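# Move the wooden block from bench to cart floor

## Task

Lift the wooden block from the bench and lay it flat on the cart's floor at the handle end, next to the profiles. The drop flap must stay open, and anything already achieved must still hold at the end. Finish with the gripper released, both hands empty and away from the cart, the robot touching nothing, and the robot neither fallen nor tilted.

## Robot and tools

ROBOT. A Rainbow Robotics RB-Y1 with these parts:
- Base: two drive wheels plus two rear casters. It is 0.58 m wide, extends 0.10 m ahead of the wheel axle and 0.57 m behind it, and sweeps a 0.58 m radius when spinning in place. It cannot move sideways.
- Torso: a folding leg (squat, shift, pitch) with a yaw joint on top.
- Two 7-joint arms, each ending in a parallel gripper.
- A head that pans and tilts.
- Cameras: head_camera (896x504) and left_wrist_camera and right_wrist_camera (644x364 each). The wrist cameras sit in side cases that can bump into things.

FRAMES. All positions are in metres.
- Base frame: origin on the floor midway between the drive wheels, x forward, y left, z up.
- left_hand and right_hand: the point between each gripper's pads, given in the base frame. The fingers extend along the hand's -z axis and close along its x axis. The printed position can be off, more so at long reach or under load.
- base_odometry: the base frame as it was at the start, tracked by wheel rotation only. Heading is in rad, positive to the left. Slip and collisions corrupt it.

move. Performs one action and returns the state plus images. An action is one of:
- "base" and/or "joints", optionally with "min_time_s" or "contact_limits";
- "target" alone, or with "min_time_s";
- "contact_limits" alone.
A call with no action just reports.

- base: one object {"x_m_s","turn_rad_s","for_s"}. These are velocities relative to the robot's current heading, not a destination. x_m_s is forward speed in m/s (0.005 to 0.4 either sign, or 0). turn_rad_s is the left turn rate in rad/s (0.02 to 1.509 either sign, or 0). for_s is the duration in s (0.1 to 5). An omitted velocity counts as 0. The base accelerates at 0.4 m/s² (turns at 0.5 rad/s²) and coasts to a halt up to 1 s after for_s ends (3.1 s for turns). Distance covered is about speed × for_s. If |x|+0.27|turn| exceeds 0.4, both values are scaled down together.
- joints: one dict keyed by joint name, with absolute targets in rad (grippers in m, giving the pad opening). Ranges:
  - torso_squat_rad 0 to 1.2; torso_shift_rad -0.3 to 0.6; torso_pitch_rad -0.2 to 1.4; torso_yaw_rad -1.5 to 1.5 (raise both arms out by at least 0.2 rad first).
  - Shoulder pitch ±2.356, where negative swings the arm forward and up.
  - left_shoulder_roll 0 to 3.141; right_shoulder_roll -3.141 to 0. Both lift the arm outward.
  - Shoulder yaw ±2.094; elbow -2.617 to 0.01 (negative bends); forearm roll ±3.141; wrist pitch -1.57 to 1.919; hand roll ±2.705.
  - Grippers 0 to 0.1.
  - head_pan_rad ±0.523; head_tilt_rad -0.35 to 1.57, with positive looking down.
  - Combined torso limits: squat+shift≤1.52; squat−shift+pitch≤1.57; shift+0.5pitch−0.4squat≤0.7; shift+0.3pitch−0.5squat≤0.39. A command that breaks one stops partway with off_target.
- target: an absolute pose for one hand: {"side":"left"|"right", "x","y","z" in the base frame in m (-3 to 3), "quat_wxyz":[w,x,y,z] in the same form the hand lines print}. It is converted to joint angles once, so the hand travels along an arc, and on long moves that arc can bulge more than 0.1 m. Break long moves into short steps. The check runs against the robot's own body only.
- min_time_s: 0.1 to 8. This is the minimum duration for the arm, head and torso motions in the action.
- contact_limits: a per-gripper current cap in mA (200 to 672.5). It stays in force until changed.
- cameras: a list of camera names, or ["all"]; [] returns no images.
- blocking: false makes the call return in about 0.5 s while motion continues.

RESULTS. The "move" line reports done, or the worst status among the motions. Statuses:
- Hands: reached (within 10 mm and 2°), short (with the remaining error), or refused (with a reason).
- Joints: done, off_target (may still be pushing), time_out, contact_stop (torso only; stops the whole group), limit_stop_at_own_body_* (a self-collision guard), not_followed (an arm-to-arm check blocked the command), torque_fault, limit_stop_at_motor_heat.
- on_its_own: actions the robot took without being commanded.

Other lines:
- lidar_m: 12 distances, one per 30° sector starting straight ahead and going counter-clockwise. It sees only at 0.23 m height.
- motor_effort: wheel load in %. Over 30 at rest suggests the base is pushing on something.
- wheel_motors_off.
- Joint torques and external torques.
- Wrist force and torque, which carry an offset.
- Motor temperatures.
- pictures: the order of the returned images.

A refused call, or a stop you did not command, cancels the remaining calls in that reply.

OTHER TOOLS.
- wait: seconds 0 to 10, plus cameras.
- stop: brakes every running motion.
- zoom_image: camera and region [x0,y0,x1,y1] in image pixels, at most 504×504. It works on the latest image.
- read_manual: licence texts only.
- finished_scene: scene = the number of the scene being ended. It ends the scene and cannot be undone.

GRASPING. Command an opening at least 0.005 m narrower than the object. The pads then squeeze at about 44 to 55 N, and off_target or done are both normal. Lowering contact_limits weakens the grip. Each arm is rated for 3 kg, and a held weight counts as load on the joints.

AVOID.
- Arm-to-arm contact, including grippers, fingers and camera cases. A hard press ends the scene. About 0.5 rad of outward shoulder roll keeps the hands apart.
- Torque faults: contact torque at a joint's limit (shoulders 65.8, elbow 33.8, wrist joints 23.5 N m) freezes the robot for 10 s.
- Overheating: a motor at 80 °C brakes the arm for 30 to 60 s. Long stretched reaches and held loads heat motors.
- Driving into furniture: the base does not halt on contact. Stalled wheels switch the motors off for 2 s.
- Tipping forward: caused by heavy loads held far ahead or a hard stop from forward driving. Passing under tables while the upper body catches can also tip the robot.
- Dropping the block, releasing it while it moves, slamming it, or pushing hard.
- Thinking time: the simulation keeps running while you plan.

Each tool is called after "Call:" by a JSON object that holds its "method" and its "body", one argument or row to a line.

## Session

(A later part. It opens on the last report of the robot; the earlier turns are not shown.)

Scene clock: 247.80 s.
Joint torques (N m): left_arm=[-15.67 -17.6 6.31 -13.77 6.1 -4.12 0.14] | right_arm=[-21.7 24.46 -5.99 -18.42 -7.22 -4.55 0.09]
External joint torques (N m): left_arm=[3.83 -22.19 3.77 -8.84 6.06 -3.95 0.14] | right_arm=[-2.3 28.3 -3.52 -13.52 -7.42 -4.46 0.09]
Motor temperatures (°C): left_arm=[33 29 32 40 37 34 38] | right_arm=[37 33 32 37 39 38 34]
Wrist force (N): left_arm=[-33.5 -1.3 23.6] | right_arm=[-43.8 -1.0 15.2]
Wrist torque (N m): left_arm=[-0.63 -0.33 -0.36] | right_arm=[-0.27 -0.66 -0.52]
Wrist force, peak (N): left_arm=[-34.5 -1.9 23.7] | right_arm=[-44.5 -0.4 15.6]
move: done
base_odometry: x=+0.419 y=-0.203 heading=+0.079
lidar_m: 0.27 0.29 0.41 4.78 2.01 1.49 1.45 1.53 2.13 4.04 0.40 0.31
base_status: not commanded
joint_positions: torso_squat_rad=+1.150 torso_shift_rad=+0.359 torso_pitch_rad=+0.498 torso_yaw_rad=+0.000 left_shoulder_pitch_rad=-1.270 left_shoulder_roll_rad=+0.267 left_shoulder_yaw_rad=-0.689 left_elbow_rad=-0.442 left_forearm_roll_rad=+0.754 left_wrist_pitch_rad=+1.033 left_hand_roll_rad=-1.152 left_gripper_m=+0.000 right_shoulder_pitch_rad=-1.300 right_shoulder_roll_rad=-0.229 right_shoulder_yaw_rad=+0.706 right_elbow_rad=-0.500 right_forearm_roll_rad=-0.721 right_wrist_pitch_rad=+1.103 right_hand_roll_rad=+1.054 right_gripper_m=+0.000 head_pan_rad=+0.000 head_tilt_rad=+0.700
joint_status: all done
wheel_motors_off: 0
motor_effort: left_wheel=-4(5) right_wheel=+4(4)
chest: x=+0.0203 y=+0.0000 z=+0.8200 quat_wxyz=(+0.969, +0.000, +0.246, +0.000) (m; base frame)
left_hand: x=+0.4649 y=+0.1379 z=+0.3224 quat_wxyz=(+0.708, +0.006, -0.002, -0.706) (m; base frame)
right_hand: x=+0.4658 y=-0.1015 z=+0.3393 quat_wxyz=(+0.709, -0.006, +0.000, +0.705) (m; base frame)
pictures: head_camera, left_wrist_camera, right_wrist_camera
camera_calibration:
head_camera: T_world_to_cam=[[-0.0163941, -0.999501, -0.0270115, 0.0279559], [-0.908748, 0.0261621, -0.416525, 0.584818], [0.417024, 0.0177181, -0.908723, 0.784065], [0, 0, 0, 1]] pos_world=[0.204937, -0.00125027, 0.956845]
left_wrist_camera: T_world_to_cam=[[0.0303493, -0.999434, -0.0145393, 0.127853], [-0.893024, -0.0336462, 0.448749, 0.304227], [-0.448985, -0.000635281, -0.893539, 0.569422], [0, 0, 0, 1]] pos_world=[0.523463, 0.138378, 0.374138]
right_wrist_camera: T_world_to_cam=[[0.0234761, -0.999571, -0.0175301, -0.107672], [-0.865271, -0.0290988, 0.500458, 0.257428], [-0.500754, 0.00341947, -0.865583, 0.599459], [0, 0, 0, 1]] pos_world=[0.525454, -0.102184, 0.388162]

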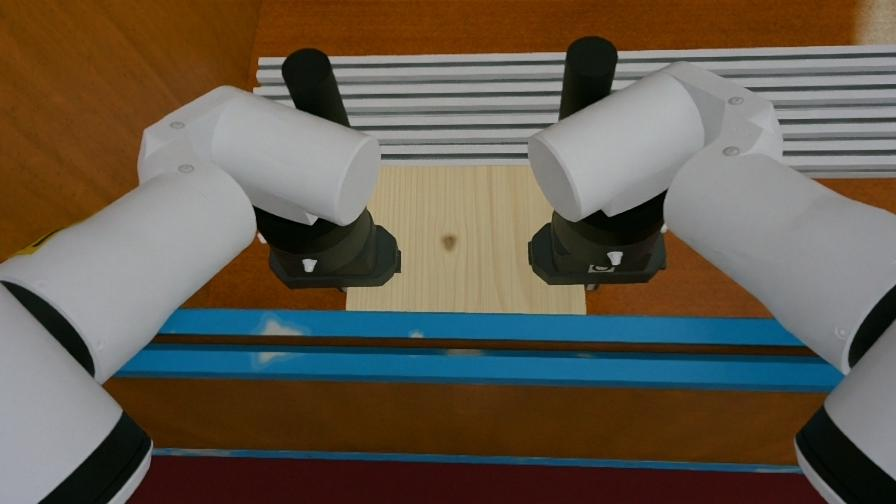

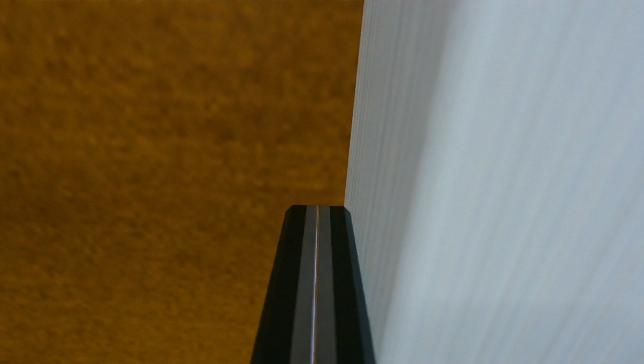

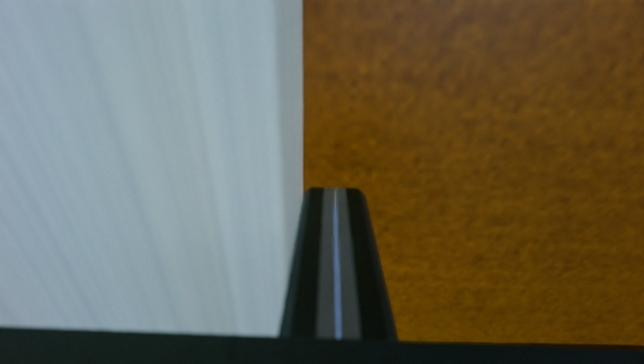

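Call:
{"method": "move", "body": {
  "joints": {"torso_squat_rad":1.14},
  "cameras": []
}}

Call:
{"method": "move", "body": {
  "target": {"side":"left","x":0.467,"y":0.165,"z":0.327,"quat_wxyz":[0.7071,0,0,-0.7071]},
  "min_time_s": 1,
  "cameras": []
}}

Call:
{"method": "move", "body": {
  "target": {"side":"right","x":0.467,"y":-0.13,"z":0.345,"quat_wxyz":[0.7071,0,0,0.7071]},
  "min_time_s": 1
}}

Scene clock: 253.13 s.
Joint torques (N m): left_arm=[-25.53 -16.51 6.63 -16.28 6.15 -3.32 0.18] | right_arm=[-27.63 20.59 -5.85 -18.73 -6.33 -3.28 0.12]
External joint torques (N m): left_arm=[-6.14 -21.07 4.11 -11.37 6.1 -3.16 0.18] | right_arm=[-8.3 24.38 -3.39 -13.84 -6.53 -3.19 0.12]
Motor temperatures (°C): left_arm=[33 29 32 40 37 34 38] | right_arm=[37 33 32 37 39 38 34]
Wrist force (N): left_arm=[-32.1 2.1 -15.9] | right_arm=[-34.0 -3.3 -13.7]
Wrist torque (N m): left_arm=[-0.07 -0.30 -0.34] | right_arm=[0.04 -0.31 -0.42]
Wrist force, peak (N): left_arm=[-34.7 -1.0 24.8] | right_arm=[-44.6 -0.7 15.5]
move: done
base_odometry: x=+0.419 y=-0.203 heading=+0.079
lidar_m: 0.27 0.29 0.42 4.78 2.01 1.50 1.44 1.53 2.13 4.04 0.41 0.29
base_status: not commanded
joint_positions: torso_squat_rad=+1.140 torso_shift_rad=+0.360 torso_pitch_rad=+0.500 torso_yaw_rad=+0.000 left_shoulder_pitch_rad=-1.268 left_shoulder_roll_rad=+0.267 left_shoulder_yaw_rad=-0.689 left_elbow_rad=-0.442 left_forearm_roll_rad=+0.754 left_wrist_pitch_rad=+1.033 left_hand_roll_rad=-1.152 left_gripper_m=+0.000 right_shoulder_pitch_rad=-1.299 right_shoulder_roll_rad=-0.228 right_shoulder_yaw_rad=+0.706 right_elbow_rad=-0.500 right_forearm_roll_rad=-0.721 right_wrist_pitch_rad=+1.103 right_hand_roll_rad=+1.054 right_gripper_m=+0.000 head_pan_rad=+0.000 head_tilt_rad=+0.700
joint_status: all done
wheel_motors_off: 0
motor_effort: left_wheel=-2(5) right_wheel=-1(5)
chest: x=+0.0235 y=+0.0000 z=+0.8256 quat_wxyz=(+0.969, +0.000, +0.248, +0.000) (m; base frame)
left_hand: x=+0.4655 y=+0.1385 z=+0.3258 quat_wxyz=(+0.709, +0.005, +0.000, -0.706) (m; base frame)
right_hand: x=+0.4670 y=-0.1011 z=+0.3431 quat_wxyz=(+0.709, -0.004, +0.002, +0.705) (m; base frame)
pictures: none
No camera images: "cameras" was empty.

Scene clock: 254.47 s.
Joint torques (N m): left_arm=[-16.41 4.39 4.82 -5.83 0.32 0.04 -0.18] | right_arm=[-24.44 2.89 -5.19 -8.87 -1.43 -0.82 0.14]
External joint torques (N m): left_arm=[2.85 -1.14 2.05 -0.99 0.27 0.18 -0.18] | right_arm=[-5.1 6.58 -2.72 -3.94 -1.62 -0.72 0.14]
Motor temperatures (°C): left_arm=[33 29 32 40 37 34 38] | right_arm=[37 32 32 36 39 38 34]
Wrist force (N): left_arm=[1.1 0.0 -7.7] | right_arm=[-6.7 0.9 -6.4]
Wrist torque (N m): left_arm=[-0.18 0.21 0.03] | right_arm=[-0.18 0.11 -0.14]
Wrist force, peak (N): left_arm=[-31.6 4.5 -15.5] | right_arm=[-34.2 -2.9 -13.4]
move: done
base_odometry: x=+0.419 y=-0.203 heading=+0.079
lidar_m: 0.27 0.30 0.42 4.80 2.01 1.50 1.45 1.53 2.12 4.05 0.41 0.29
base_status: not commanded
joint_positions: torso_squat_rad=+1.140 torso_shift_rad=+0.360 torso_pitch_rad=+0.500 torso_yaw_rad=+0.000 left_shoulder_pitch_rad=-1.243 left_shoulder_roll_rad=+0.325 left_shoulder_yaw_rad=-0.671 left_elbow_rad=-0.476 left_forearm_roll_rad=+0.781 left_wrist_pitch_rad=+1.051 left_hand_roll_rad=-1.206 left_gripper_m=+0.000 right_shoulder_pitch_rad=-1.300 right_shoulder_roll_rad=-0.223 right_shoulder_yaw_rad=+0.705 right_elbow_rad=-0.502 right_forearm_roll_rad=-0.722 right_wrist_pitch_rad=+1.102 right_hand_roll_rad=+1.054 right_gripper_m=+0.000 head_pan_rad=+0.000 head_tilt_rad=+0.700
joint_status: all done
wheel_motors_off: 0
motor_effort: left_wheel=-2(3) right_wheel=-1(2)
chest: x=+0.0234 y=+0.0000 z=+0.8256 quat_wxyz=(+0.969, +0.000, +0.248, +0.000) (m; base frame)
left_hand: x=+0.4672 y=+0.1648 z=+0.3271 quat_wxyz=(+0.707, +0.000, +0.003, -0.707) (m; base frame)
left_hand_status: reached (checked arc, planned for 1.0 s): 0 mm and 0.3 deg off.
right_hand: x=+0.4665 y=-0.0969 z=+0.3436 quat_wxyz=(+0.708, -0.002, -0.001, +0.707) (m; base frame)
pictures: none
No camera images: "cameras" was empty.

Scene clock: 255.80 s.
Joint torques (N m): left_arm=[-16.35 4.83 4.86 -5.67 0.34 -0.05 -0.34] | right_arm=[-17.91 -5.22 -5.56 -6.21 -0.03 0.09 0.22]
External joint torques (N m): left_arm=[2.91 -0.7 2.09 -0.84 0.28 0.09 -0.34] | right_arm=[0.96 -0.37 -2.36 -1.19 -0.21 0.18 0.22]
Motor temperatures (°C): left_arm=[33 29 32 40 37 34 38] | right_arm=[37 32 32 36 39 38 34]
Wrist force (N): left_arm=[1.4 0.6 -7.5] | right_arm=[0.0 1.2 -4.7]
Wrist torque (N m): left_arm=[-0.21 0.25 0.09] | right_arm=[-0.15 0.10 -0.08]
Wrist force, peak (N): left_arm=[0.8 -0.4 -8.5] | right_arm=[-7.4 0.4 -7.6]
move: done
base_odometry: x=+0.419 y=-0.203 heading=+0.079
lidar_m: 0.27 0.30 0.42 4.79 2.00 1.49 1.43 1.54 2.12 4.05 0.40 0.28
base_status: not commanded
joint_positions: torso_squat_rad=+1.140 torso_shift_rad=+0.360 torso_pitch_rad=+0.500 torso_yaw_rad=+0.000 left_shoulder_pitch_rad=-1.243 left_shoulder_roll_rad=+0.325 left_shoulder_yaw_rad=-0.671 left_elbow_rad=-0.476 left_forearm_roll_rad=+0.781 left_wrist_pitch_rad=+1.051 left_hand_roll_rad=-1.206 left_gripper_m=+0.000 right_shoulder_pitch_rad=-1.233 right_shoulder_roll_rad=-0.322 right_shoulder_yaw_rad=+0.693 right_elbow_rad=-0.635 right_forearm_roll_rad=-0.738 right_wrist_pitch_rad=+1.147 right_hand_roll_rad=+1.075 right_gripper_m=+0.000 head_pan_rad=+0.000 head_tilt_rad=+0.700
joint_status: all done
wheel_motors_off: 0
motor_effort: left_wheel=-2(3) right_wheel=-1(2)
chest: x=+0.0234 y=+0.0000 z=+0.8256 quat_wxyz=(+0.969, +0.000, +0.248, +0.000) (m; base frame)
left_hand: x=+0.4672 y=+0.1648 z=+0.3271 quat_wxyz=(+0.707, +0.000, +0.003, -0.707) (m; base frame)
right_hand: x=+0.4668 y=-0.1299 z=+0.3451 quat_wxyz=(+0.707, +0.001, +0.002, +0.707) (m; base frame)
right_hand_status: reached (checked arc, planned for 1.0 s): 0 mm and 0.2 deg off.
pictures: head_camera, left_wrist_camera, right_wrist_camera
camera_calibration:
head_camera: T_world_to_cam=[[-0.0163253, -0.999502, -0.0270222, 0.0281478], [-0.909716, 0.0260627, -0.414412, 0.588249], [0.414909, 0.0178171, -0.909688, 0.788749], [0, 0, 0, 1]] pos_world=[0.20834, -0.00125081, 0.962053]
left_wrist_camera: T_world_to_cam=[[0.0269429, -0.999548, -0.0133142, 0.155952], [-0.885952, -0.0300456, 0.462802, 0.296548], [-0.462993, -0.00067347, -0.886362, 0.578909], [0, 0, 0, 1]] pos_world=[0.526556, 0.165181, 0.377956]
right_wrist_camera: T_world_to_cam=[[0.0297444, -0.999236, -0.0253699, -0.136143], [-0.859335, -0.0385275, 0.50996, 0.247283], [-0.510547, 0.00663279, -0.859824, 0.608129], [0, 0, 0, 1]] pos_world=[0.527027, -0.130545, 0.393326]

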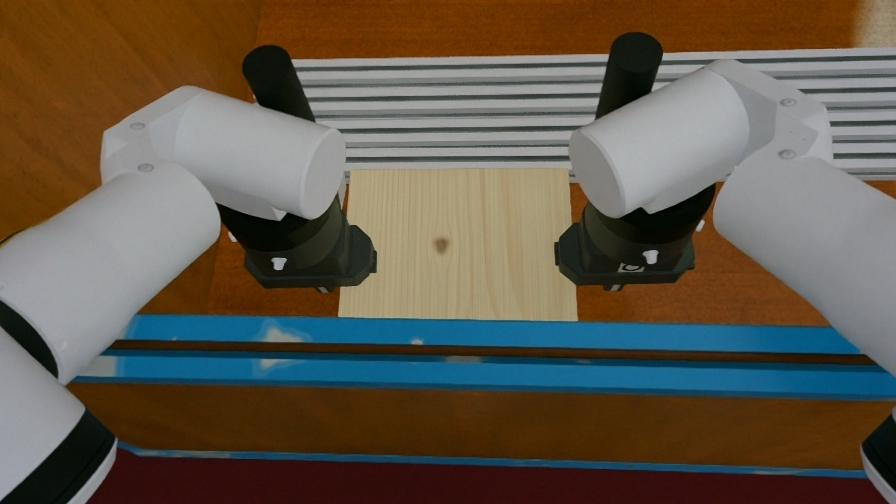

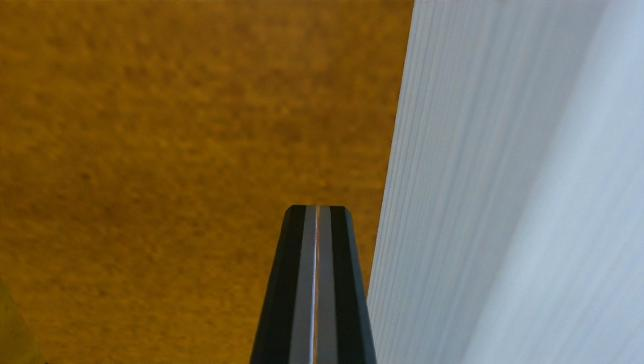

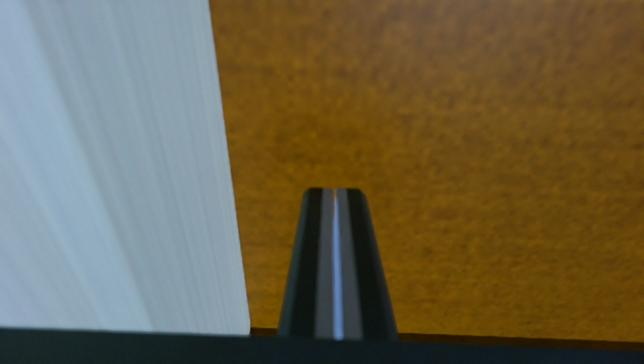

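Call:
{"method": "move", "body": {
  "joints": {"torso_squat_rad":0.6,"torso_shift_rad":0.2},
  "cameras": ["head_camera","right_wrist_camera"]
}}

Call:
{"method": "zoom_image", "body": {
  "camera": "head_camera",
  "region": [220, 80, 720, 420]
}}

Scene clock: 259.50 s.
Joint torques (N m): left_arm=[-17.21 4.65 4.46 -5.4 0.34 -0.24 -0.36] | right_arm=[-18.8 -5.15 -5.21 -5.77 -0.03 0.08 0.22]
External joint torques (N m): left_arm=[2.05 -0.88 1.69 -0.56 0.29 -0.1 -0.36] | right_arm=[0.07 -0.3 -2.01 -0.75 -0.22 0.17 0.22]
Motor temperatures (°C): left_arm=[33 29 32 40 36 34 38] | right_arm=[37 32 32 36 38 38 34]
Wrist force (N): left_arm=[0.8 0.6 -7.2] | right_arm=[0.1 1.5 -4.7]
Wrist torque (N m): left_arm=[-0.23 0.20 0.07] | right_arm=[-0.20 0.12 -0.04]
Wrist force, peak (N): left_arm=[1.0 0.1 -8.5] | right_arm=[0.0 1.7 -5.3]
move: done
base_odometry: x=+0.419 y=-0.203 heading=+0.079
lidar_m: 0.27 0.30 0.42 4.80 2.01 1.49 1.45 1.54 2.12 4.04 0.39 0.29
base_status: not commanded
joint_positions: torso_squat_rad=+0.600 torso_shift_rad=+0.200 torso_pitch_rad=+0.500 torso_yaw_rad=+0.000 left_shoulder_pitch_rad=-1.243 left_shoulder_roll_rad=+0.325 left_shoulder_yaw_rad=-0.671 left_elbow_rad=-0.476 left_forearm_roll_rad=+0.781 left_wrist_pitch_rad=+1.051 left_hand_roll_rad=-1.206 left_gripper_m=+0.000 right_shoulder_pitch_rad=-1.233 right_shoulder_roll_rad=-0.322 right_shoulder_yaw_rad=+0.693 right_elbow_rad=-0.635 right_forearm_roll_rad=-0.738 right_wrist_pitch_rad=+1.147 right_hand_roll_rad=+1.075 right_gripper_m=+0.000 head_pan_rad=+0.000 head_tilt_rad=+0.700
joint_status: all done
wheel_motors_off: 0
motor_effort: left_wheel=+0(1) right_wheel=+3(3)
chest: x=+0.0351 y=+0.0001 z=+1.1183 quat_wxyz=(+0.969, +0.000, +0.247, +0.000) (m; base frame)
left_hand: x=+0.4790 y=+0.1648 z=+0.6199 quat_wxyz=(+0.707, +0.000, +0.003, -0.707) (m; base frame)
right_hand: x=+0.4786 y=-0.1299 z=+0.6378 quat_wxyz=(+0.707, +0.001, +0.002, +0.707) (m; base frame)
pictures: head_camera, right_wrist_camera
camera_calibration:
head_camera: T_world_to_cam=[[-0.0163157, -0.999502, -0.0270247, 0.0362492], [-0.909624, 0.0260589, -0.414615, 0.720425], [0.415113, 0.0178175, -0.909595, 1.05], [0, 0, 0, 1]] pos_world=[0.220039, -0.00125083, 1.25475]
right_wrist_camera: T_world_to_cam=[[0.0297489, -0.999235, -0.0253659, -0.129068], [-0.859405, -0.0385284, 0.509842, 0.108139], [-0.51043, 0.0066323, -0.859894, 0.865844], [0, 0, 0, 1]] pos_world=[0.538728, -0.130545, 0.686126]

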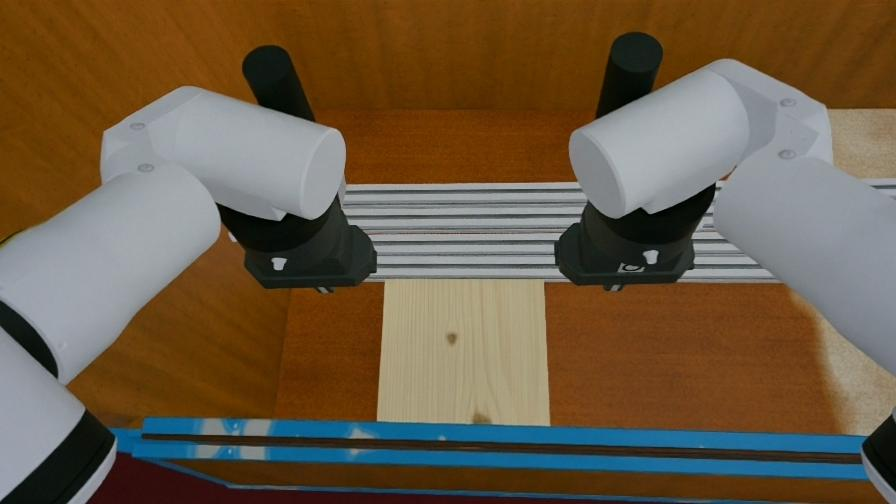

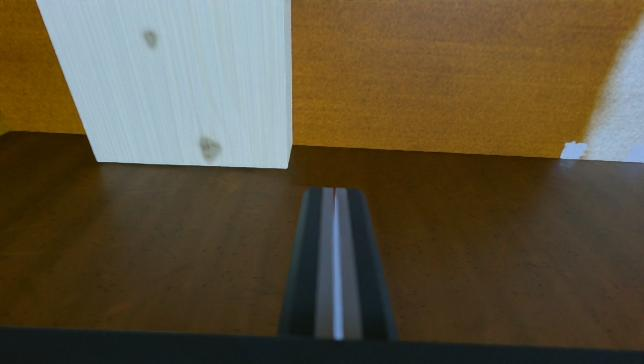

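Scaled by 1.008 from the camera's 896x504 image, which has a finer 1280x720 frame.

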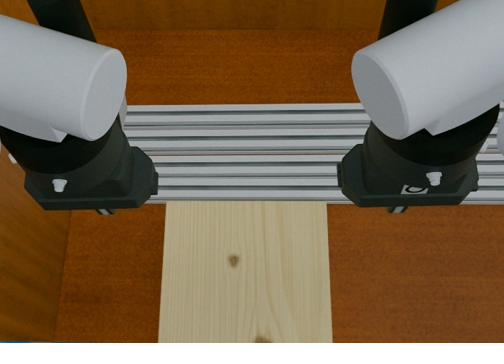

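Call:
{"method": "move", "body": {
  "joints": {"torso_squat_rad":0.15,"torso_shift_rad":0.0},
  "cameras": []
}}

Call:
{"method": "move", "body": {
  "base": {"x_m_s":-0.4,"for_s":1.2},
  "cameras": ["head_camera"]
}}

Call:
{"method": "finished_scene", "body": {
  "scene": 1
}}

Scene clock: 264.07 s.
Joint torques (N m): left_arm=[-17.46 4.6 4.57 -5.41 0.36 -0.31 -0.42] | right_arm=[-18.7 -5.18 -5.4 -5.73 -0.06 0.09 0.27]
External joint torques (N m): left_arm=[1.8 -0.93 1.79 -0.57 0.31 -0.17 -0.42] | right_arm=[0.17 -0.33 -2.2 -0.71 -0.25 0.18 0.27]
Motor temperatures (°C): left_arm=[33 29 32 39 36 33 38] | right_arm=[37 32 32 35 38 37 34]
Wrist force (N): left_arm=[0.7 0.2 -7.4] | right_arm=[-0.2 1.7 -4.6]
Wrist torque (N m): left_arm=[-0.16 0.20 0.07] | right_arm=[-0.20 0.09 -0.05]
Wrist force, peak (N): left_arm=[1.8 1.1 -8.3] | right_arm=[0.1 1.4 -5.6]
move: done
base_odometry: x=+0.419 y=-0.203 heading=+0.079
lidar_m: 0.27 0.29 0.43 4.80 2.03 1.49 1.45 1.52 2.13 4.03 0.39 0.29
base_status: not commanded
joint_positions: torso_squat_rad=+0.150 torso_shift_rad=+0.000 torso_pitch_rad=+0.500 torso_yaw_rad=+0.000 left_shoulder_pitch_rad=-1.243 left_shoulder_roll_rad=+0.325 left_shoulder_yaw_rad=-0.671 left_elbow_rad=-0.476 left_forearm_roll_rad=+0.781 left_wrist_pitch_rad=+1.051 left_hand_roll_rad=-1.206 left_gripper_m=+0.000 right_shoulder_pitch_rad=-1.233 right_shoulder_roll_rad=-0.322 right_shoulder_yaw_rad=+0.693 right_elbow_rad=-0.635 right_forearm_roll_rad=-0.738 right_wrist_pitch_rad=+1.147 right_hand_roll_rad=+1.075 right_gripper_m=+0.000 head_pan_rad=+0.000 head_tilt_rad=+0.700
joint_status: all done
wheel_motors_off: 0
motor_effort: left_wheel=+1(4) right_wheel=+3(4)
chest: x=-0.0797 y=+0.0001 z=+1.2442 quat_wxyz=(+0.969, +0.000, +0.247, +0.000) (m; base frame)
left_hand: x=+0.3642 y=+0.1649 z=+0.7458 quat_wxyz=(+0.707, +0.000, +0.003, -0.707) (m; base frame)
right_hand: x=+0.3638 y=-0.1298 z=+0.7638 quat_wxyz=(+0.707, +0.001, +0.002, +0.707) (m; base frame)
pictures: none
No camera images: "cameras" was empty.

Scene clock: 266.83 s.
Joint torques (N m): left_arm=[-17.34 4.37 4.52 -5.27 0.28 -0.21 -0.3] | right_arm=[-19.23 -5.25 -4.88 -5.73 -0.07 0.09 0.3]
External joint torques (N m): left_arm=[1.92 -1.16 1.74 -0.43 0.22 -0.07 -0.3] | right_arm=[-0.35 -0.4 -1.67 -0.71 -0.26 0.18 0.3]
Motor temperatures (°C): left_arm=[33 29 32 39 36 33 38] | right_arm=[37 32 32 35 38 37 34]
Wrist force (N): left_arm=[0.7 -0.4 -7.3] | right_arm=[0.0 1.6 -5.1]
Wrist torque (N m): left_arm=[-0.06 0.18 0.05] | right_arm=[-0.18 0.10 -0.08]
Wrist force, peak (N): left_arm=[0.7 -0.1 -8.3] | right_arm=[0.3 1.6 -5.4]
move: done
base_odometry: x=-0.060 y=-0.241 heading=+0.081
lidar_m: 0.76 0.81 1.82 3.50 1.35 0.99 0.96 1.02 1.44 4.24 1.05 0.78
base_status: done (sent for 1.2 of 1.2 s)
joint_positions: torso_squat_rad=+0.150 torso_shift_rad=+0.000 torso_pitch_rad=+0.500 torso_yaw_rad=+0.000 left_shoulder_pitch_rad=-1.243 left_shoulder_roll_rad=+0.325 left_shoulder_yaw_rad=-0.671 left_elbow_rad=-0.476 left_forearm_roll_rad=+0.781 left_wrist_pitch_rad=+1.051 left_hand_roll_rad=-1.206 left_gripper_m=+0.000 right_shoulder_pitch_rad=-1.233 right_shoulder_roll_rad=-0.322 right_shoulder_yaw_rad=+0.693 right_elbow_rad=-0.635 right_forearm_roll_rad=-0.738 right_wrist_pitch_rad=+1.147 right_hand_roll_rad=+1.075 right_gripper_m=+0.000 head_pan_rad=+0.000 head_tilt_rad=+0.700
joint_status: not commanded
wheel_motors_off: 0
motor_effort: left_wheel=+22(41) right_wheel=-22(48)
chest: x=-0.0797 y=+0.0001 z=+1.2442 quat_wxyz=(+0.969, +0.000, +0.247, +0.000) (m; base frame)
left_hand: x=+0.3642 y=+0.1649 z=+0.7458 quat_wxyz=(+0.707, +0.000, +0.003, -0.707) (m; base frame)
right_hand: x=+0.3638 y=-0.1299 z=+0.7637 quat_wxyz=(+0.707, +0.001, +0.002, +0.707) (m; base frame)
pictures: head_camera
camera_calibration:
head_camera: T_world_to_cam=[[-0.0163157, -0.999502, -0.0270247, 0.0377812], [-0.909624, 0.0260589, -0.414615, 0.668242], [0.415113, 0.0178175, -0.909595, 1.21226], [0, 0, 0, 1]] pos_world=[0.105239, -0.00125083, 1.38075]

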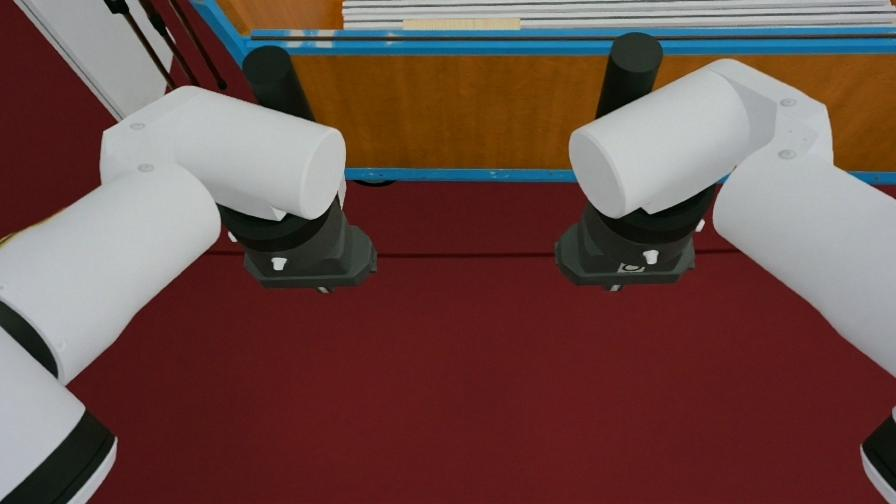

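The scene is finished: the task was done.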